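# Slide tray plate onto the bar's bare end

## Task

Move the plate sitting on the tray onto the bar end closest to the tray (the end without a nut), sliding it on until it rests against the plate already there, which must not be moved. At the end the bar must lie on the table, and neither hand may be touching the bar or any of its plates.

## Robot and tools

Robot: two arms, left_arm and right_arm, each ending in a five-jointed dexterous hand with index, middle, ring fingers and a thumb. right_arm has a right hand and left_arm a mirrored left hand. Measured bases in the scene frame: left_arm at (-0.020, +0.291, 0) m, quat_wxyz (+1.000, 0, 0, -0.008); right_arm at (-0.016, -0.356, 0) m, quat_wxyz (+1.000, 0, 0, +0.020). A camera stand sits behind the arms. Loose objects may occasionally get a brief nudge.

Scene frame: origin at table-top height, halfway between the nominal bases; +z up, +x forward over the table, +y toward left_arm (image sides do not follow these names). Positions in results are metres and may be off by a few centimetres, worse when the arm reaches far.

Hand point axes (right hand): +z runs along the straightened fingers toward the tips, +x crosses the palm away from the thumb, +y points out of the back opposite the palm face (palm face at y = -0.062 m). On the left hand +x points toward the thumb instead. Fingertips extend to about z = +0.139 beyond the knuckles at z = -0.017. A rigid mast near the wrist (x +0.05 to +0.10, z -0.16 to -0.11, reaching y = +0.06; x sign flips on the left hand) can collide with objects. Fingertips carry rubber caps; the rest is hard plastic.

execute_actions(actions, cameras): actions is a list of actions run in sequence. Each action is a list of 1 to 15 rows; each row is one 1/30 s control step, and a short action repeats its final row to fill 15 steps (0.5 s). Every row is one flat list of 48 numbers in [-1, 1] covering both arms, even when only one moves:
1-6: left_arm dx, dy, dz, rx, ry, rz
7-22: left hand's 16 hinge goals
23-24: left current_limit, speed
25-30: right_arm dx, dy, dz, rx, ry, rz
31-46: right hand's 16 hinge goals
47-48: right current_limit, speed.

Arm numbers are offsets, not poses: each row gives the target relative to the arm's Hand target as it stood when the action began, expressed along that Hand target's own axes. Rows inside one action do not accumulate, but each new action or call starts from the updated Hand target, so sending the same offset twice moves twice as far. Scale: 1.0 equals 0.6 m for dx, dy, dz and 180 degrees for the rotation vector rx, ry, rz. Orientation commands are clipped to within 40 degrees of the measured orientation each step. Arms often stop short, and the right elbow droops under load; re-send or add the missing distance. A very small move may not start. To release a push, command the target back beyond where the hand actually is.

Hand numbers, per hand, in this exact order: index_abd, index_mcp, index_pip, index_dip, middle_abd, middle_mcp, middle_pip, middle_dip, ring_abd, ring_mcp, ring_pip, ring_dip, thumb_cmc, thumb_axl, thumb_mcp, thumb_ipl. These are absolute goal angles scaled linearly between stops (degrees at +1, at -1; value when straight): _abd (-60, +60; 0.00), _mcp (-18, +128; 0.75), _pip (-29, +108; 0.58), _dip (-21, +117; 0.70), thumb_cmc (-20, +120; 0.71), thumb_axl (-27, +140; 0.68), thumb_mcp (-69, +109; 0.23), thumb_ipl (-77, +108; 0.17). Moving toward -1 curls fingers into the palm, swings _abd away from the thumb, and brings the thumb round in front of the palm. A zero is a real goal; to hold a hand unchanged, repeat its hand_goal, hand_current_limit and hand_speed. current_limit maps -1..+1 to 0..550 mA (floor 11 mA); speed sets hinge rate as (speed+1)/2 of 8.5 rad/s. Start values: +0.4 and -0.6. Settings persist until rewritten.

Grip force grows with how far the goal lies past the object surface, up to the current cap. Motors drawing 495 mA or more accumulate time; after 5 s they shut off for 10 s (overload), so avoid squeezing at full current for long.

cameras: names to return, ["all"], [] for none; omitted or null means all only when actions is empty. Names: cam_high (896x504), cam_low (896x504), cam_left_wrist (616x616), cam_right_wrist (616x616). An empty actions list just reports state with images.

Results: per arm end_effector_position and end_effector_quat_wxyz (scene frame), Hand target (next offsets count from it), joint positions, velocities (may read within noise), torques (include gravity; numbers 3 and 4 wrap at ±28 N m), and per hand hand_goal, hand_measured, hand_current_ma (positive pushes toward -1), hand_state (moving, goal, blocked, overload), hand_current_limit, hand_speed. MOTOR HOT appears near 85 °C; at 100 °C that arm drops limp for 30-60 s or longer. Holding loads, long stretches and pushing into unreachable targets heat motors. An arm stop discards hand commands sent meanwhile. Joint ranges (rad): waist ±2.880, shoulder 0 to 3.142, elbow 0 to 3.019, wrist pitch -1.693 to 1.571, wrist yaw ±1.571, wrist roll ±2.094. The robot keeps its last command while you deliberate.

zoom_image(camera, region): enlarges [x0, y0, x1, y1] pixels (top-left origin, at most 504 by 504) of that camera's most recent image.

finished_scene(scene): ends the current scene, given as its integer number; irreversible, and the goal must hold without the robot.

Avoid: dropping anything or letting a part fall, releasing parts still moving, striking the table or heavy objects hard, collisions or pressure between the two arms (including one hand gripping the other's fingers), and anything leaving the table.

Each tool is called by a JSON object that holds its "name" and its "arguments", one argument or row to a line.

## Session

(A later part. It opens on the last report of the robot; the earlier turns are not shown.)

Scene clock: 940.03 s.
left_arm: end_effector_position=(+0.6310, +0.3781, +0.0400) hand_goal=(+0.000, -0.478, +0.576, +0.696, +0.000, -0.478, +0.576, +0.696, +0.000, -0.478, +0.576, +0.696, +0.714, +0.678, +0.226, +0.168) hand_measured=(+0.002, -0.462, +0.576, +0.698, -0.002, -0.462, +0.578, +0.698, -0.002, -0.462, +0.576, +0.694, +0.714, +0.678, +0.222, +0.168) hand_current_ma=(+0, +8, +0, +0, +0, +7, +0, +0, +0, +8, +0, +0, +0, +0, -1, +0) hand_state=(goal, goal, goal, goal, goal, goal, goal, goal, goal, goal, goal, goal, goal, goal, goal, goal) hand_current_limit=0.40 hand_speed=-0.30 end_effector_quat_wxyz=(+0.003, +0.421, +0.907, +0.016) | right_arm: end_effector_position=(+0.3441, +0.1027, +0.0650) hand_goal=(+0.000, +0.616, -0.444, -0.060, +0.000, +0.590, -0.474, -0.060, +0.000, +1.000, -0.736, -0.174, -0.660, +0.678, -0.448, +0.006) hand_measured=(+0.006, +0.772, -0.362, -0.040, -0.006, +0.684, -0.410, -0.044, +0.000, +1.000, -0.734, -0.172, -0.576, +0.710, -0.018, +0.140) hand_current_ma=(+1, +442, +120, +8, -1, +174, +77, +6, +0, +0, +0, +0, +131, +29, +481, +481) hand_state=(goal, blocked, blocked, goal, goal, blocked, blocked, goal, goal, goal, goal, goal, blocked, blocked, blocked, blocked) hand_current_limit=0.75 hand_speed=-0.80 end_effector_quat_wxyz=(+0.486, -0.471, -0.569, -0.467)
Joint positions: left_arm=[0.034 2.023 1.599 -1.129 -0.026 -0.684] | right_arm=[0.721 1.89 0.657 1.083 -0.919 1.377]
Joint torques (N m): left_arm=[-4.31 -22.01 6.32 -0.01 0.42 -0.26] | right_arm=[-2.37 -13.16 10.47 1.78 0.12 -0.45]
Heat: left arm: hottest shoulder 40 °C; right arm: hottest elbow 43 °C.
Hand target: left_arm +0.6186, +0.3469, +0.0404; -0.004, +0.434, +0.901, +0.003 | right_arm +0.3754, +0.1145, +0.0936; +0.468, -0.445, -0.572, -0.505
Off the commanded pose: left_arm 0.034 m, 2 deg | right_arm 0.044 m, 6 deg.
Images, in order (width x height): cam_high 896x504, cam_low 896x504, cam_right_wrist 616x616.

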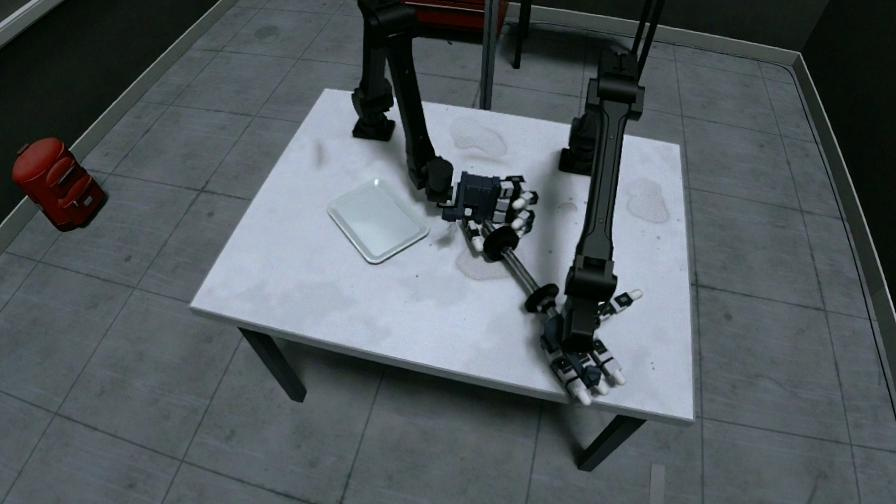

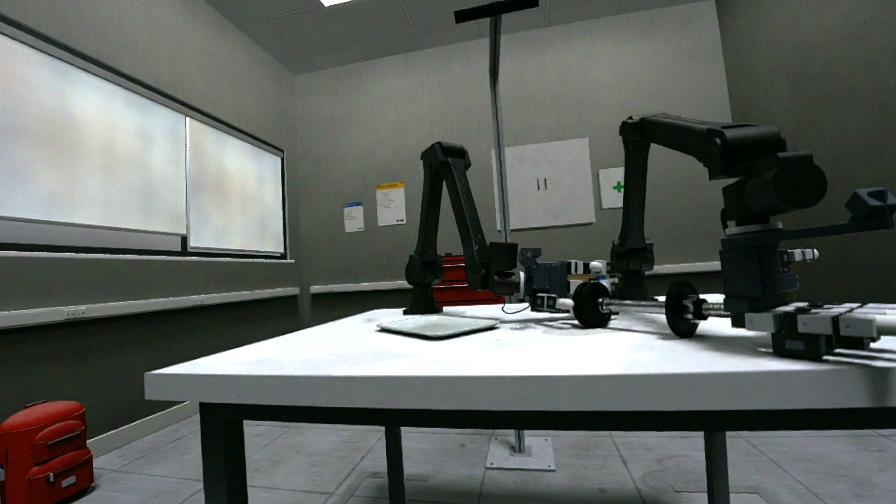

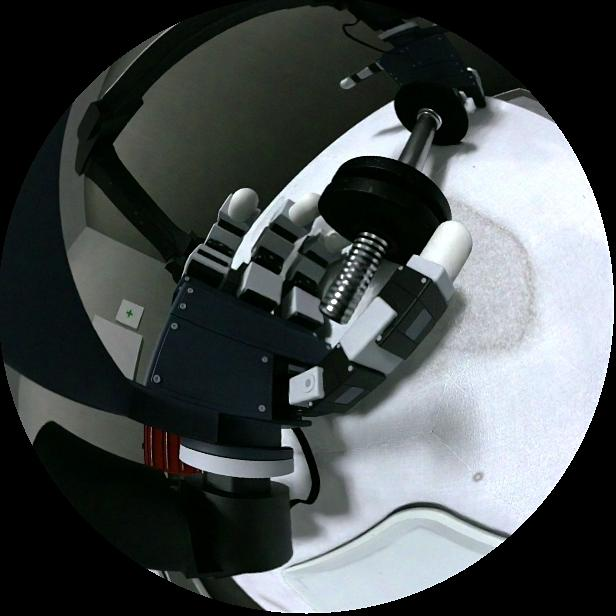

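{"name": "execute_actions", "arguments": {
  "actions": [
    [[0,0,0,0,0,0, 0,-0.479,0.576,0.696,0,-0.479,0.576,0.696,0,-0.479,0.576,0.696,0.714,0.677,0.226,0.168,0.4,-0.3, -0.0015,0.0105,0.0048,0,0,0, 0,0.616,-0.445,-0.06,0,0.589,-0.474,-0.06,0,1,-0.737,-0.174,-0.66,0.677,-0.449,0.005,0.75,-0.8]]
  ],
  "cameras": ["cam_high","cam_low"]
}}

{"name": "zoom_image", "arguments": {
  "camera": "cam_low",
  "region": [580, 280, 640, 330]
}}

{"name": "zoom_image", "arguments": {
  "camera": "cam_high",
  "region": [480, 215, 580, 335]
}}

Scene clock: 950.00 s.
left_arm: end_effector_position=(+0.6310, +0.3781, +0.0400) hand_goal=(+0.000, -0.478, +0.576, +0.696, +0.000, -0.478, +0.576, +0.696, +0.000, -0.478, +0.576, +0.696, +0.714, +0.678, +0.226, +0.168) hand_measured=(+0.002, -0.462, +0.576, +0.698, -0.002, -0.462, +0.578, +0.698, -0.002, -0.462, +0.576, +0.694, +0.714, +0.678, +0.222, +0.168) hand_current_ma=(+0, +8, +0, +0, +0, +7, +0, +0, +0, +8, +0, +0, +0, +0, -1, +0) hand_state=(goal, goal, goal, goal, goal, goal, goal, goal, goal, goal, goal, goal, goal, goal, goal, goal) hand_current_limit=0.40 hand_speed=-0.30 end_effector_quat_wxyz=(+0.003, +0.421, +0.907, +0.016) | right_arm: end_effector_position=(+0.3445, +0.1032, +0.0650) hand_goal=(+0.000, +0.616, -0.444, -0.060, +0.000, +0.590, -0.474, -0.060, +0.000, +1.000, -0.736, -0.174, -0.660, +0.678, -0.448, +0.006) hand_measured=(+0.006, +0.772, -0.362, -0.042, -0.006, +0.684, -0.410, -0.044, +0.000, +1.000, -0.734, -0.172, -0.576, +0.710, -0.018, +0.140) hand_current_ma=(+1, +442, +120, +7, -1, +174, +77, +6, +0, +0, +0, +0, +131, +29, +481, +481) hand_state=(goal, blocked, blocked, goal, goal, blocked, blocked, goal, goal, goal, goal, goal, blocked, blocked, blocked, blocked) hand_current_limit=0.75 hand_speed=-0.80 end_effector_quat_wxyz=(+0.487, -0.469, -0.571, -0.466)
Joint positions: left_arm=[0.034 2.023 1.599 -1.129 -0.026 -0.684] | right_arm=[0.718 1.891 0.66 1.076 -0.928 1.371]
Joint torques (N m): left_arm=[-3.72 -21.19 5.98 0.03 0.35 -0.28] | right_arm=[-2.49 -12.69 11.7 1.63 0.27 -0.38]
Heat: left arm: hottest shoulder 40 °C; right arm: hottest elbow 44 °C.
Hand target: left_arm +0.6186, +0.3469, +0.0404; -0.004, +0.434, +0.901, +0.003 | right_arm +0.3815, +0.1180, +0.0936; +0.468, -0.445, -0.572, -0.506
Off the commanded pose: left_arm 0.034 m, 2 deg | right_arm 0.049 m, 6 deg.
Images, in order (width x height): cam_high 896x504, cam_low 896x504.

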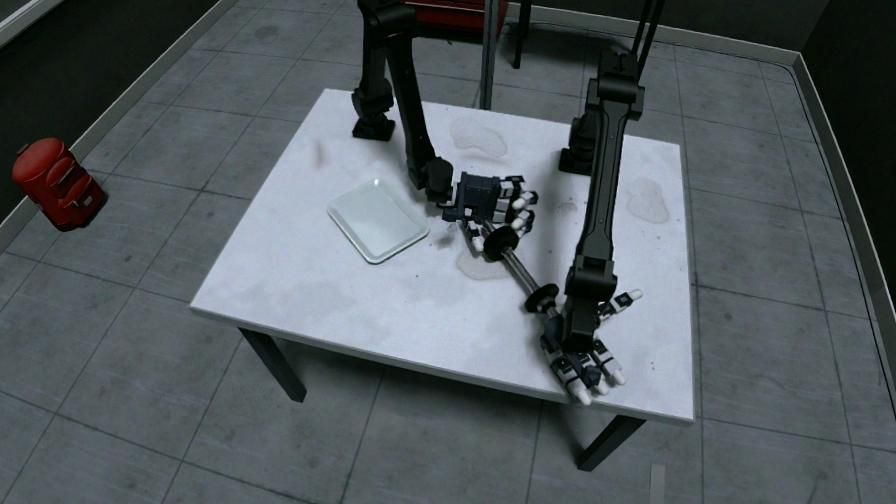

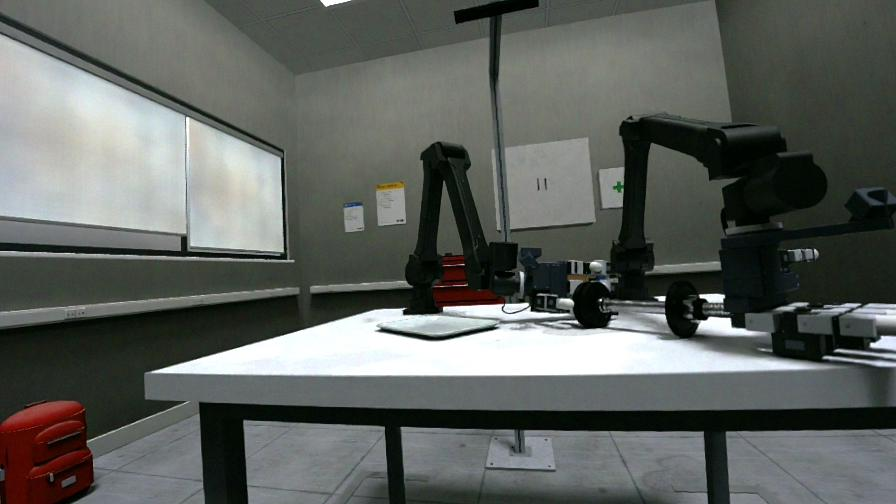

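Scaled by 8.400.

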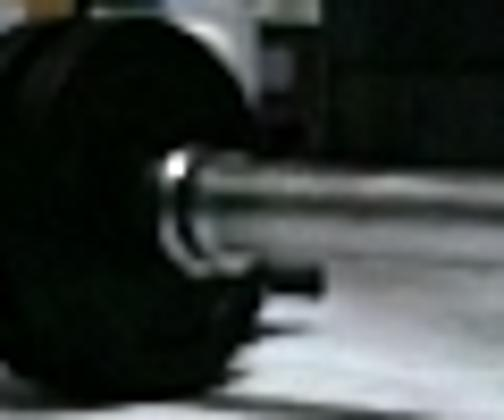

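Scaled by 4.200.

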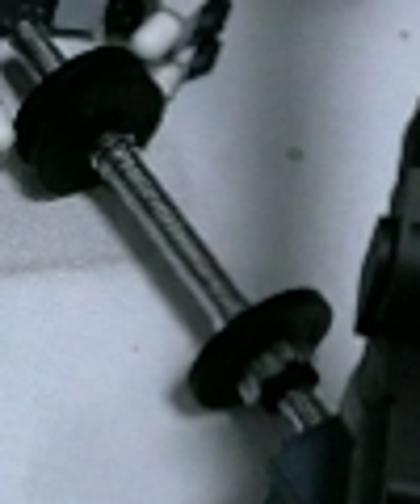

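{"name": "execute_actions", "arguments": {
  "actions": [
    [[0,0,0,0,0,0, 0,-0.479,0.576,0.696,0,-0.479,0.576,0.696,0,-0.479,0.576,0.696,0.714,0.677,0.226,0.168,0.4,-0.3, 0.0052,-0.0402,-0.0295,0,0,0, 0,0.616,-0.445,-0.06,0,0.589,-0.474,-0.06,0,1,-0.737,-0.174,-0.66,0.677,-0.449,0.005,0.75,-0.8]],
    [[0,0,0,0,0,0, 0,-0.479,0.576,0.696,0,-0.479,0.576,0.696,0,-0.479,0.576,0.696,0.714,0.677,0.226,0.168,0.4,-0.3, 0,0,0,0,0,0, 0,0.77,-0.36,-0.04,0,0.69,-0.41,-0.044,0,1,-0.737,-0.174,-0.58,0.677,-0.03,0.135,0.4,-0.6]],
    [[0,0,0,0,0,0, 0,-0.479,0.576,0.696,0,-0.479,0.576,0.696,0,-0.479,0.576,0.696,0.714,0.677,0.226,0.168,0.4,-0.3, 0,0,0,0,0,0, 0,0.85,-0.30,-0.06,0,0.80,-0.33,-0.06,0,1,-0.737,-0.174,-0.58,0.677,0.05,0.2,0.4,-0.6]],
    [[0,0,0,0,0,0, 0,-0.479,0.576,0.696,0,-0.479,0.576,0.696,0,-0.479,0.576,0.696,0.714,0.677,0.226,0.168,0.4,-0.3, 0,0,0,0,0,0, 0,0.959,-0.2,-0.101,0,0.959,-0.2,-0.101,0,1,-0.737,-0.174,-0.58,0.677,0.12,0.28,0.4,-0.5]]
  ],
  "cameras": ["cam_high","cam_low","cam_right_wrist"]
}}

{"name": "zoom_image", "arguments": {
  "camera": "cam_right_wrist",
  "region": [240, 140, 480, 350]
}}

{"name": "zoom_image", "arguments": {
  "camera": "cam_high",
  "region": [440, 170, 560, 290]
}}

Scene clock: 962.87 s.
left_arm: end_effector_position=(+0.6310, +0.3779, +0.0402) hand_goal=(+0.000, -0.478, +0.576, +0.696, +0.000, -0.478, +0.576, +0.696, +0.000, -0.478, +0.576, +0.696, +0.714, +0.678, +0.226, +0.168) hand_measured=(+0.002, -0.462, +0.576, +0.698, -0.002, -0.462, +0.578, +0.698, -0.002, -0.462, +0.576, +0.694, +0.714, +0.678, +0.222, +0.168) hand_current_ma=(+0, +8, +0, +0, +0, +7, +0, +0, +0, +8, +0, +0, +0, +0, -1, +0) hand_state=(goal, goal, goal, goal, goal, goal, goal, goal, goal, goal, goal, goal, goal, goal, goal, goal) hand_current_limit=0.40 hand_speed=-0.30 end_effector_quat_wxyz=(+0.003, +0.421, +0.907, +0.016) | right_arm: end_effector_position=(+0.3492, +0.0993, +0.0734) hand_goal=(+0.000, +0.960, -0.200, -0.100, +0.000, +0.960, -0.200, -0.100, +0.000, +1.000, -0.736, -0.174, -0.580, +0.678, +0.120, +0.280) hand_measured=(+0.006, +0.958, -0.202, -0.098, +0.000, +0.958, -0.202, -0.098, +0.000, +1.000, -0.734, -0.172, -0.560, +0.682, +0.116, +0.278) hand_current_ma=(+1, +0, +0, +0, +0, +0, +0, +0, +0, +0, +0, +0, +9, +1, +0, +0) hand_state=(goal, goal, goal, goal, goal, goal, goal, goal, goal, goal, goal, goal, goal, goal, goal, goal) hand_current_limit=0.40 hand_speed=-0.50 end_effector_quat_wxyz=(-0.477, +0.461, +0.573, +0.482)
Joint positions: left_arm=[0.034 2.022 1.599 -1.129 -0.026 -0.684] | right_arm=[0.711 1.881 0.655 1.091 -0.919 1.35]
Joint torques (N m): left_arm=[-3.78 -21.07 6.05 -0.08 0.45 -0.3] | right_arm=[-1.61 -14.21 5.45 2.81 0.05 -0.19]
Heat: left arm: hottest shoulder 41 °C; right arm: hottest elbow 45 °C.
Hand target: left_arm +0.6187, +0.3467, +0.0406; -0.004, +0.434, +0.901, +0.003 | right_arm +0.3588, +0.0983, +0.0937; -0.468, +0.445, +0.572, +0.506
Off the commanded pose: left_arm 0.034 m, 2 deg | right_arm 0.022 m, 3 deg.
Images, in order (width x height): cam_high 896x504, cam_low 896x504, cam_right_wrist 616x616.

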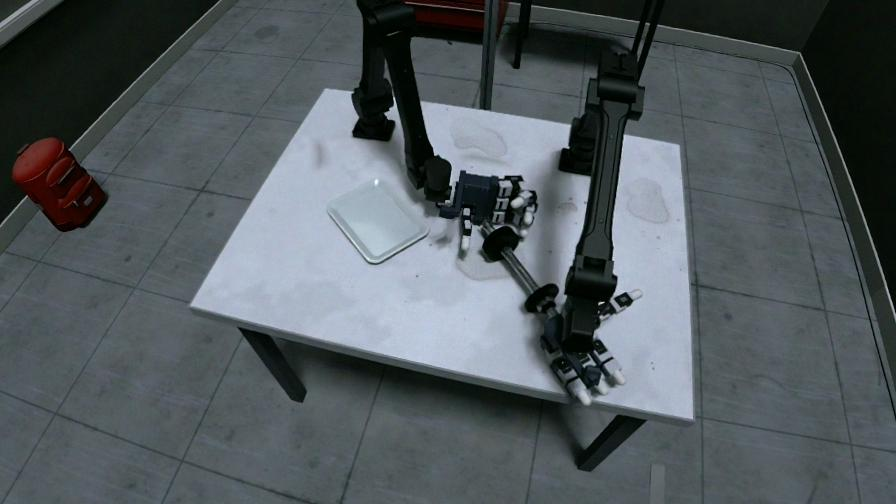

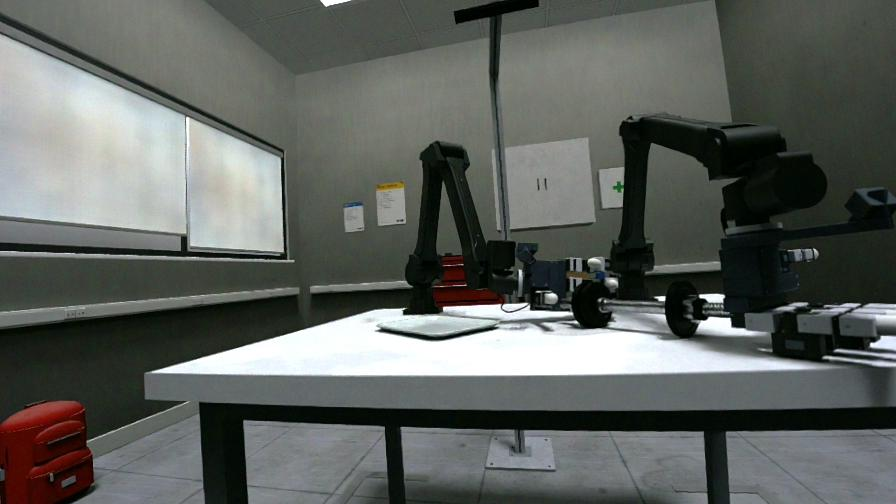

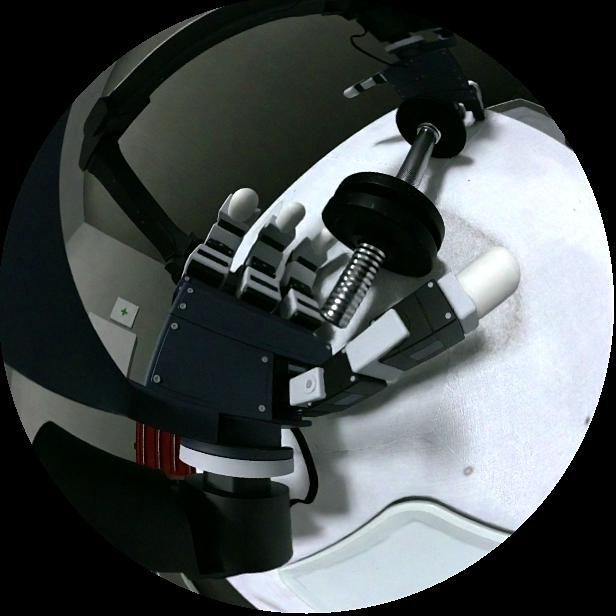

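Scaled by 2.100 from the camera's 616x616 image, which has a finer 880x880 frame.

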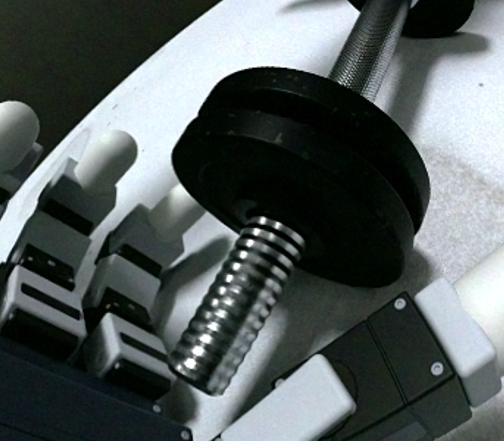

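Scaled by 4.200.

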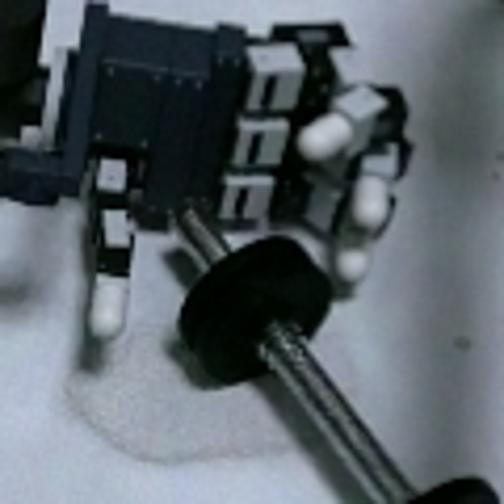

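{"name": "execute_actions", "arguments": {
  "actions": [
    [[0,0,0,0,0,0, 0,-0.479,0.576,0.696,0,-0.479,0.576,0.696,0,-0.479,0.576,0.696,0.714,0.677,0.226,0.168,0.4,-0.3, 0,0,0,0,0,0, 0,1.0,0,-0.101,0,1.0,0,-0.101,0,1,-0.737,-0.174,-0.5,0.677,0.15,0.3,0.4,-0.4]],
    [[0,0,0,0,0,0, 0,-0.479,0.576,0.696,0,-0.479,0.576,0.696,0,-0.479,0.576,0.696,0.714,0.677,0.226,0.168,0.4,-0.3, 0.0068,-0.0533,-0.0392,0,0,0, 0,1.0,0,-0.101,0,1.0,0,-0.101,0,1,-0.737,-0.174,-0.5,0.677,0.15,0.3,0.4,-0.4]],
    [[0,0,0,0,0,0, 0,-0.479,0.576,0.696,0,-0.479,0.576,0.696,0,-0.479,0.576,0.696,0.714,0.677,0.226,0.168,0.4,-0.3, 0.0068,-0.0533,-0.0392,0,0,0, 0,1.0,0,-0.101,0,1.0,0,-0.101,0,1,-0.737,-0.174,-0.5,0.677,0.15,0.3,0.4,-0.4]],
    [[0,0,0,0,0,0, 0,-0.479,0.576,0.696,0,-0.479,0.576,0.696,0,-0.479,0.576,0.696,0.714,0.677,0.226,0.168,0.4,-0.3, 0.0068,-0.0533,-0.0392,0,0,0, 0,1.0,0,-0.101,0,1.0,0,-0.101,0,1,-0.737,-0.174,-0.5,0.677,0.15,0.3,0.4,-0.4]]
  ],
  "cameras": ["cam_high","cam_low","cam_right_wrist"]
}}

{"name": "zoom_image", "arguments": {
  "camera": "cam_right_wrist",
  "region": [300, 60, 500, 260]
}}

{"name": "zoom_image", "arguments": {
  "camera": "cam_high",
  "region": [480, 200, 580, 320]
}}

{"name": "zoom_image", "arguments": {
  "camera": "cam_low",
  "region": [550, 265, 650, 345]
}}

Scene clock: 974.93 s.
left_arm: end_effector_position=(+0.6310, +0.3779, +0.0402) hand_goal=(+0.000, -0.478, +0.576, +0.696, +0.000, -0.478, +0.576, +0.696, +0.000, -0.478, +0.576, +0.696, +0.714, +0.678, +0.226, +0.168) hand_measured=(+0.002, -0.462, +0.576, +0.698, -0.002, -0.462, +0.578, +0.698, -0.002, -0.462, +0.576, +0.694, +0.714, +0.678, +0.222, +0.168) hand_current_ma=(+0, +8, +0, +0, +0, +7, +0, +0, +0, +8, +0, +0, +0, +0, -1, +0) hand_state=(goal, goal, goal, goal, goal, goal, goal, goal, goal, goal, goal, goal, goal, goal, goal, goal) hand_current_limit=0.40 hand_speed=-0.30 end_effector_quat_wxyz=(+0.003, +0.421, +0.907, +0.016) | right_arm: end_effector_position=(+0.2677, +0.0208, +0.0811) hand_goal=(+0.000, +1.000, +0.000, -0.100, +0.000, +1.000, +0.000, -0.100, +0.000, +1.000, -0.736, -0.174, -0.500, +0.678, +0.150, +0.300) hand_measured=(+0.006, +1.000, -0.002, -0.098, +0.000, +1.000, -0.002, -0.098, +0.000, +1.000, -0.734, -0.172, -0.492, +0.682, +0.148, +0.298) hand_current_ma=(+1, +0, +0, +0, +0, +0, +0, +0, +0, +0, +0, +0, +2, +0, +0, +0) hand_state=(goal, goal, goal, goal, goal, goal, goal, goal, goal, goal, goal, goal, goal, goal, goal, goal) hand_current_limit=0.40 hand_speed=-0.40 end_effector_quat_wxyz=(-0.473, +0.459, +0.571, +0.490)
Joint positions: left_arm=[0.034 2.022 1.599 -1.129 -0.026 -0.684] | right_arm=[0.71 1.746 0.338 1.289 -0.909 1.349]
Joint torques (N m): left_arm=[-3.66 -21.6 6.17 0.14 0.36 -0.21] | right_arm=[-0.79 -10.58 2.77 2.84 0.01 -0.15]
Heat: left arm: hottest shoulder 41 °C; right arm: hottest elbow 44 °C.
Hand target: left_arm +0.6187, +0.3467, +0.0406; -0.004, +0.434, +0.901, +0.003 | right_arm +0.2686, +0.0195, +0.0938; -0.468, +0.445, +0.572, +0.506
Off the commanded pose: left_arm 0.034 m, 2 deg | right_arm 0.013 m, 2 deg.
Images, in order (width x height): cam_high 896x504, cam_low 896x504, cam_right_wrist 616x616.

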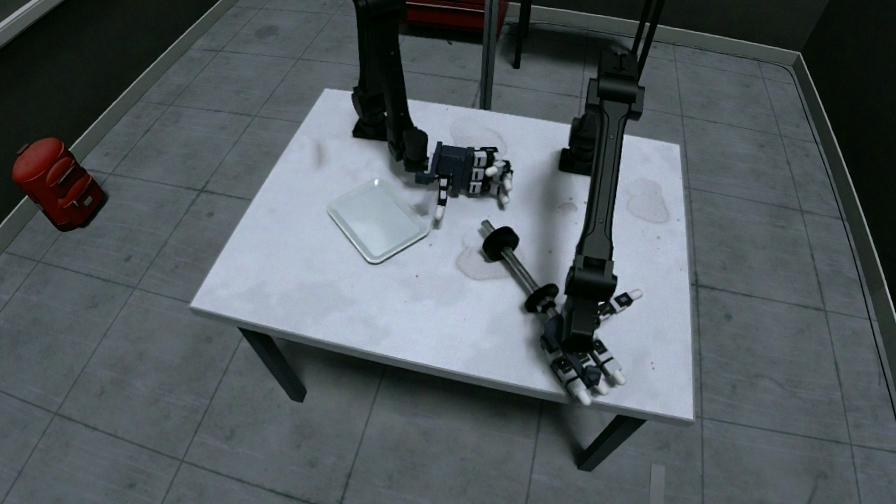

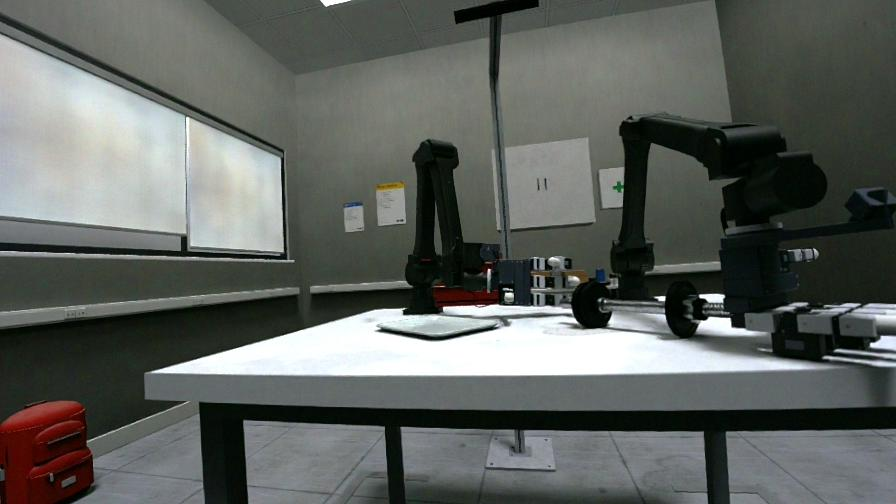

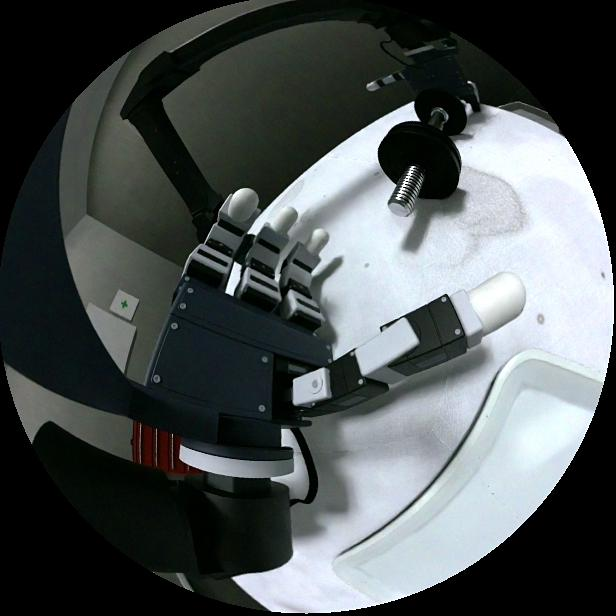

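Scaled by 2.520 from the camera's 616x616 image, which has a finer 880x880 frame.

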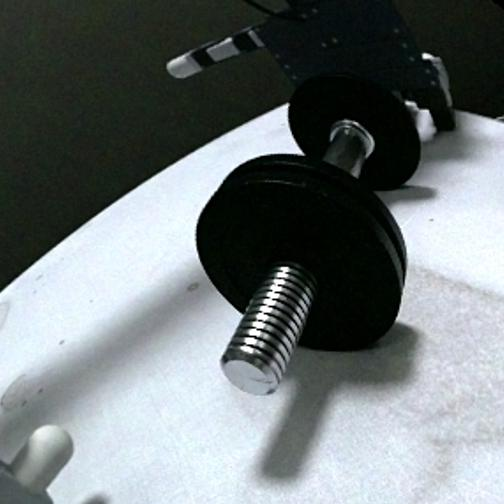

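Scaled by 4.200.

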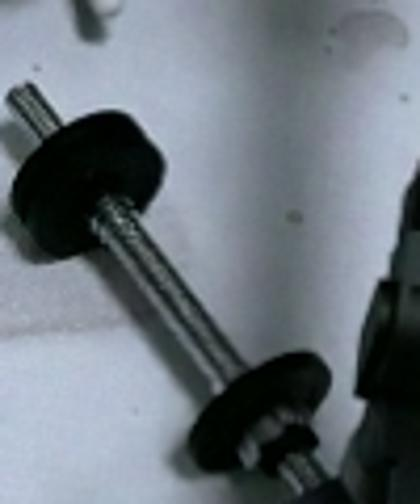

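Scaled by 5.040.

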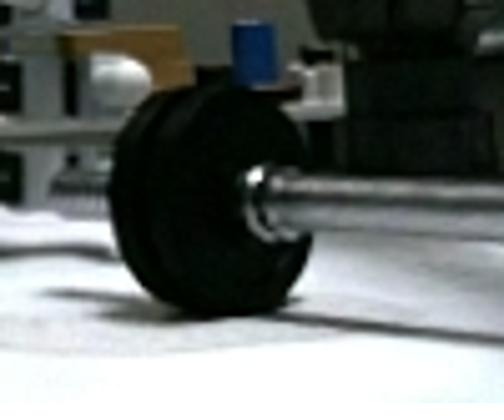

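{"name": "execute_actions", "arguments": {
  "actions": [
    [[0,0.08,0,0,0,0, 0,-0.479,0.576,0.696,0,-0.479,0.576,0.696,0,-0.479,0.576,0.696,0.714,0.677,0.226,0.168,0.4,-0.3, 0.05,-0.03,-0.03,0,0,0, 0,1.0,0,-0.101,0,1.0,0,-0.101,0,1,-0.737,-0.174,-0.5,0.677,0.15,0.3,0.4,-0.4]],
    [[0,0.04,0,0,0,0, 0,-0.479,0.576,0.696,0,-0.479,0.576,0.696,0,-0.479,0.576,0.696,0.714,0.677,0.226,0.168,0.4,-0.3, 0.1,-0.03,-0.06,0,0,0, 0,1.0,0,-0.101,0,1.0,0,-0.101,0,1,-0.737,-0.174,-0.5,0.677,0.15,0.3,0.4,-0.4]],
    [[0,0,-0.15,0,0,0, 0,-0.479,0.576,0.696,0,-0.479,0.576,0.696,0,-0.479,0.576,0.696,0.714,0.677,0.226,0.168,0.4,-0.3, 0,0,0,0,0,0, 0,1.0,0,-0.101,0,1.0,0,-0.101,0,1,-0.737,-0.174,-0.5,0.677,0.15,0.3,0.4,-0.4]]
  ],
  "cameras": ["cam_high","cam_low","cam_right_wrist"]
}}

{"name": "zoom_image", "arguments": {
  "camera": "cam_high",
  "region": [460, 200, 600, 360]
}}

{"name": "zoom_image", "arguments": {
  "camera": "cam_low",
  "region": [550, 265, 770, 345]
}}

Scene clock: 985.20 s.
left_arm: end_effector_position=(+0.6572, +0.3863, +0.1043) hand_goal=(+0.000, -0.478, +0.576, +0.696, +0.000, -0.478, +0.576, +0.696, +0.000, -0.478, +0.576, +0.696, +0.714, +0.678, +0.226, +0.168) hand_measured=(+0.002, -0.462, +0.576, +0.698, -0.002, -0.470, +0.578, +0.698, -0.002, -0.470, +0.578, +0.694, +0.714, +0.678, +0.222, +0.168) hand_current_ma=(+0, +8, +0, +0, +0, +2, +0, +0, +0, +2, +0, +0, +0, +0, -1, +0) hand_state=(goal, goal, goal, goal, goal, goal, goal, goal, goal, goal, goal, goal, goal, goal, goal, goal) hand_current_limit=0.40 hand_speed=-0.30 end_effector_quat_wxyz=(-0.026, +0.433, +0.901, -0.007) | right_arm: end_effector_position=(+0.2158, -0.0349, +0.1694) hand_goal=(+0.000, +1.000, +0.000, -0.100, +0.000, +1.000, +0.000, -0.100, +0.000, +1.000, -0.736, -0.174, -0.500, +0.678, +0.150, +0.300) hand_measured=(+0.006, +1.000, -0.002, -0.098, +0.002, +1.000, -0.002, -0.098, +0.000, +1.000, -0.734, -0.172, -0.490, +0.682, +0.148, +0.298) hand_current_ma=(+1, +0, +0, +0, +0, +0, +0, +0, +0, +0, +0, +0, +2, +0, +0, +0) hand_state=(goal, goal, goal, goal, goal, goal, goal, goal, goal, goal, goal, goal, goal, goal, goal, goal) hand_current_limit=0.40 hand_speed=-0.40 end_effector_quat_wxyz=(-0.474, +0.450, +0.572, +0.496)
Joint positions: left_arm=[0.053 2.076 1.877 -1.425 -0.011 -0.637] | right_arm=[0.68 1.076 0.18 0.795 -0.946 1.348]
Joint torques (N m): left_arm=[1.32 -20.66 13.89 0.13 -0.14 -0.11] | right_arm=[-1.55 -4.84 8.75 1.28 -0.07 -0.2]
Heat: left arm: hottest shoulder 41 °C; right arm: hottest elbow 43 °C.
Hand target: left_arm +0.6753, +0.3909, +0.1306; -0.004, +0.434, +0.901, +0.003 | right_arm +0.2229, -0.0343, +0.1793; -0.468, +0.445, +0.572, +0.506
Off the commanded pose: left_arm 0.032 m, 3 deg | right_arm 0.012 m, 1 deg.
Images, in order (width x height): cam_high 896x504, cam_low 896x504, cam_right_wrist 616x616.

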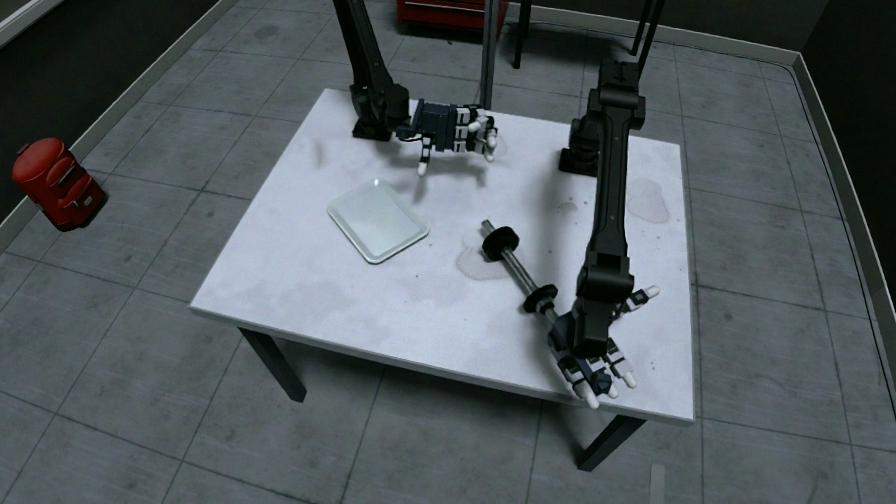

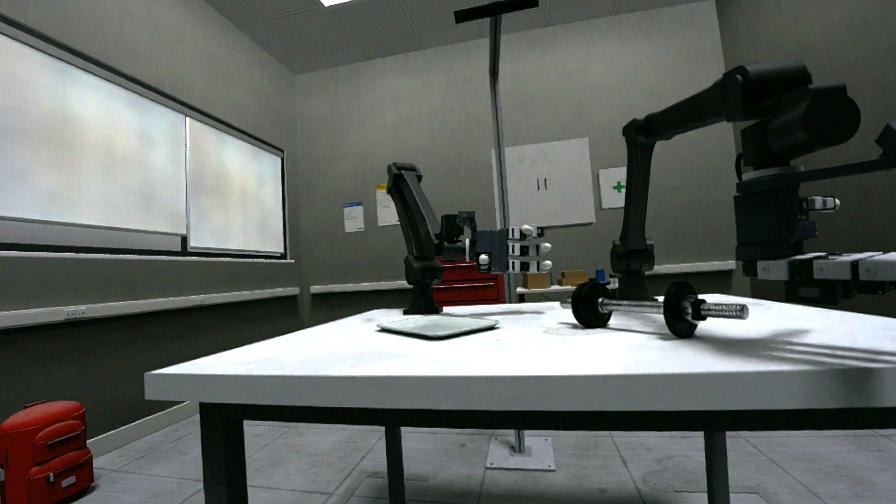

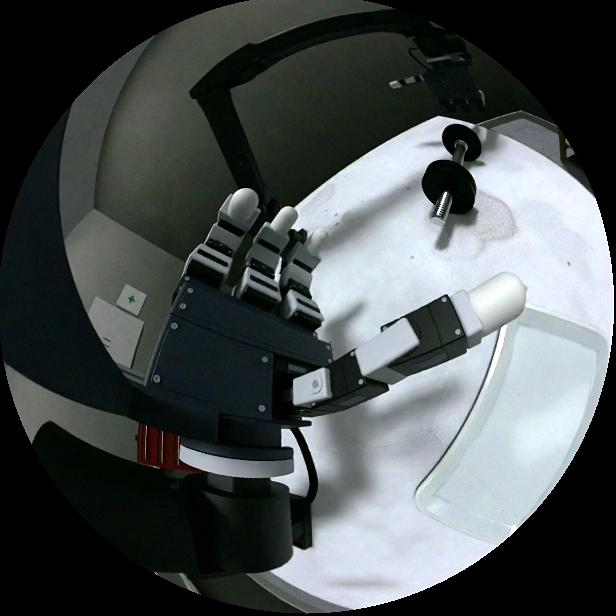

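Scaled by 3.150.

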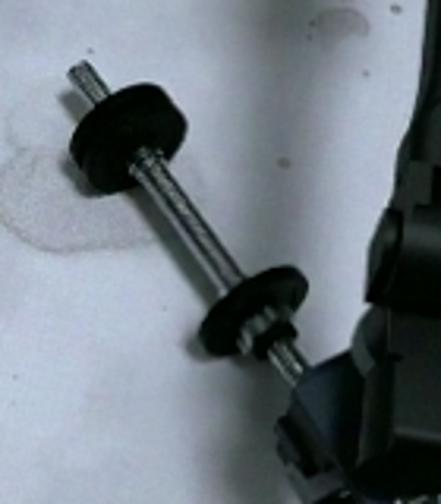

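Scaled by 2.291.

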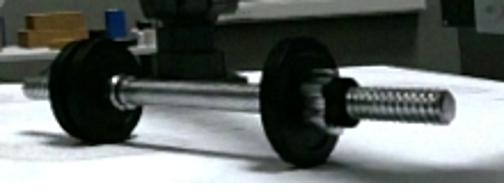

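{"name": "finished_scene", "arguments": {
  "scene": 2
}}

The scene is finished: the task was done.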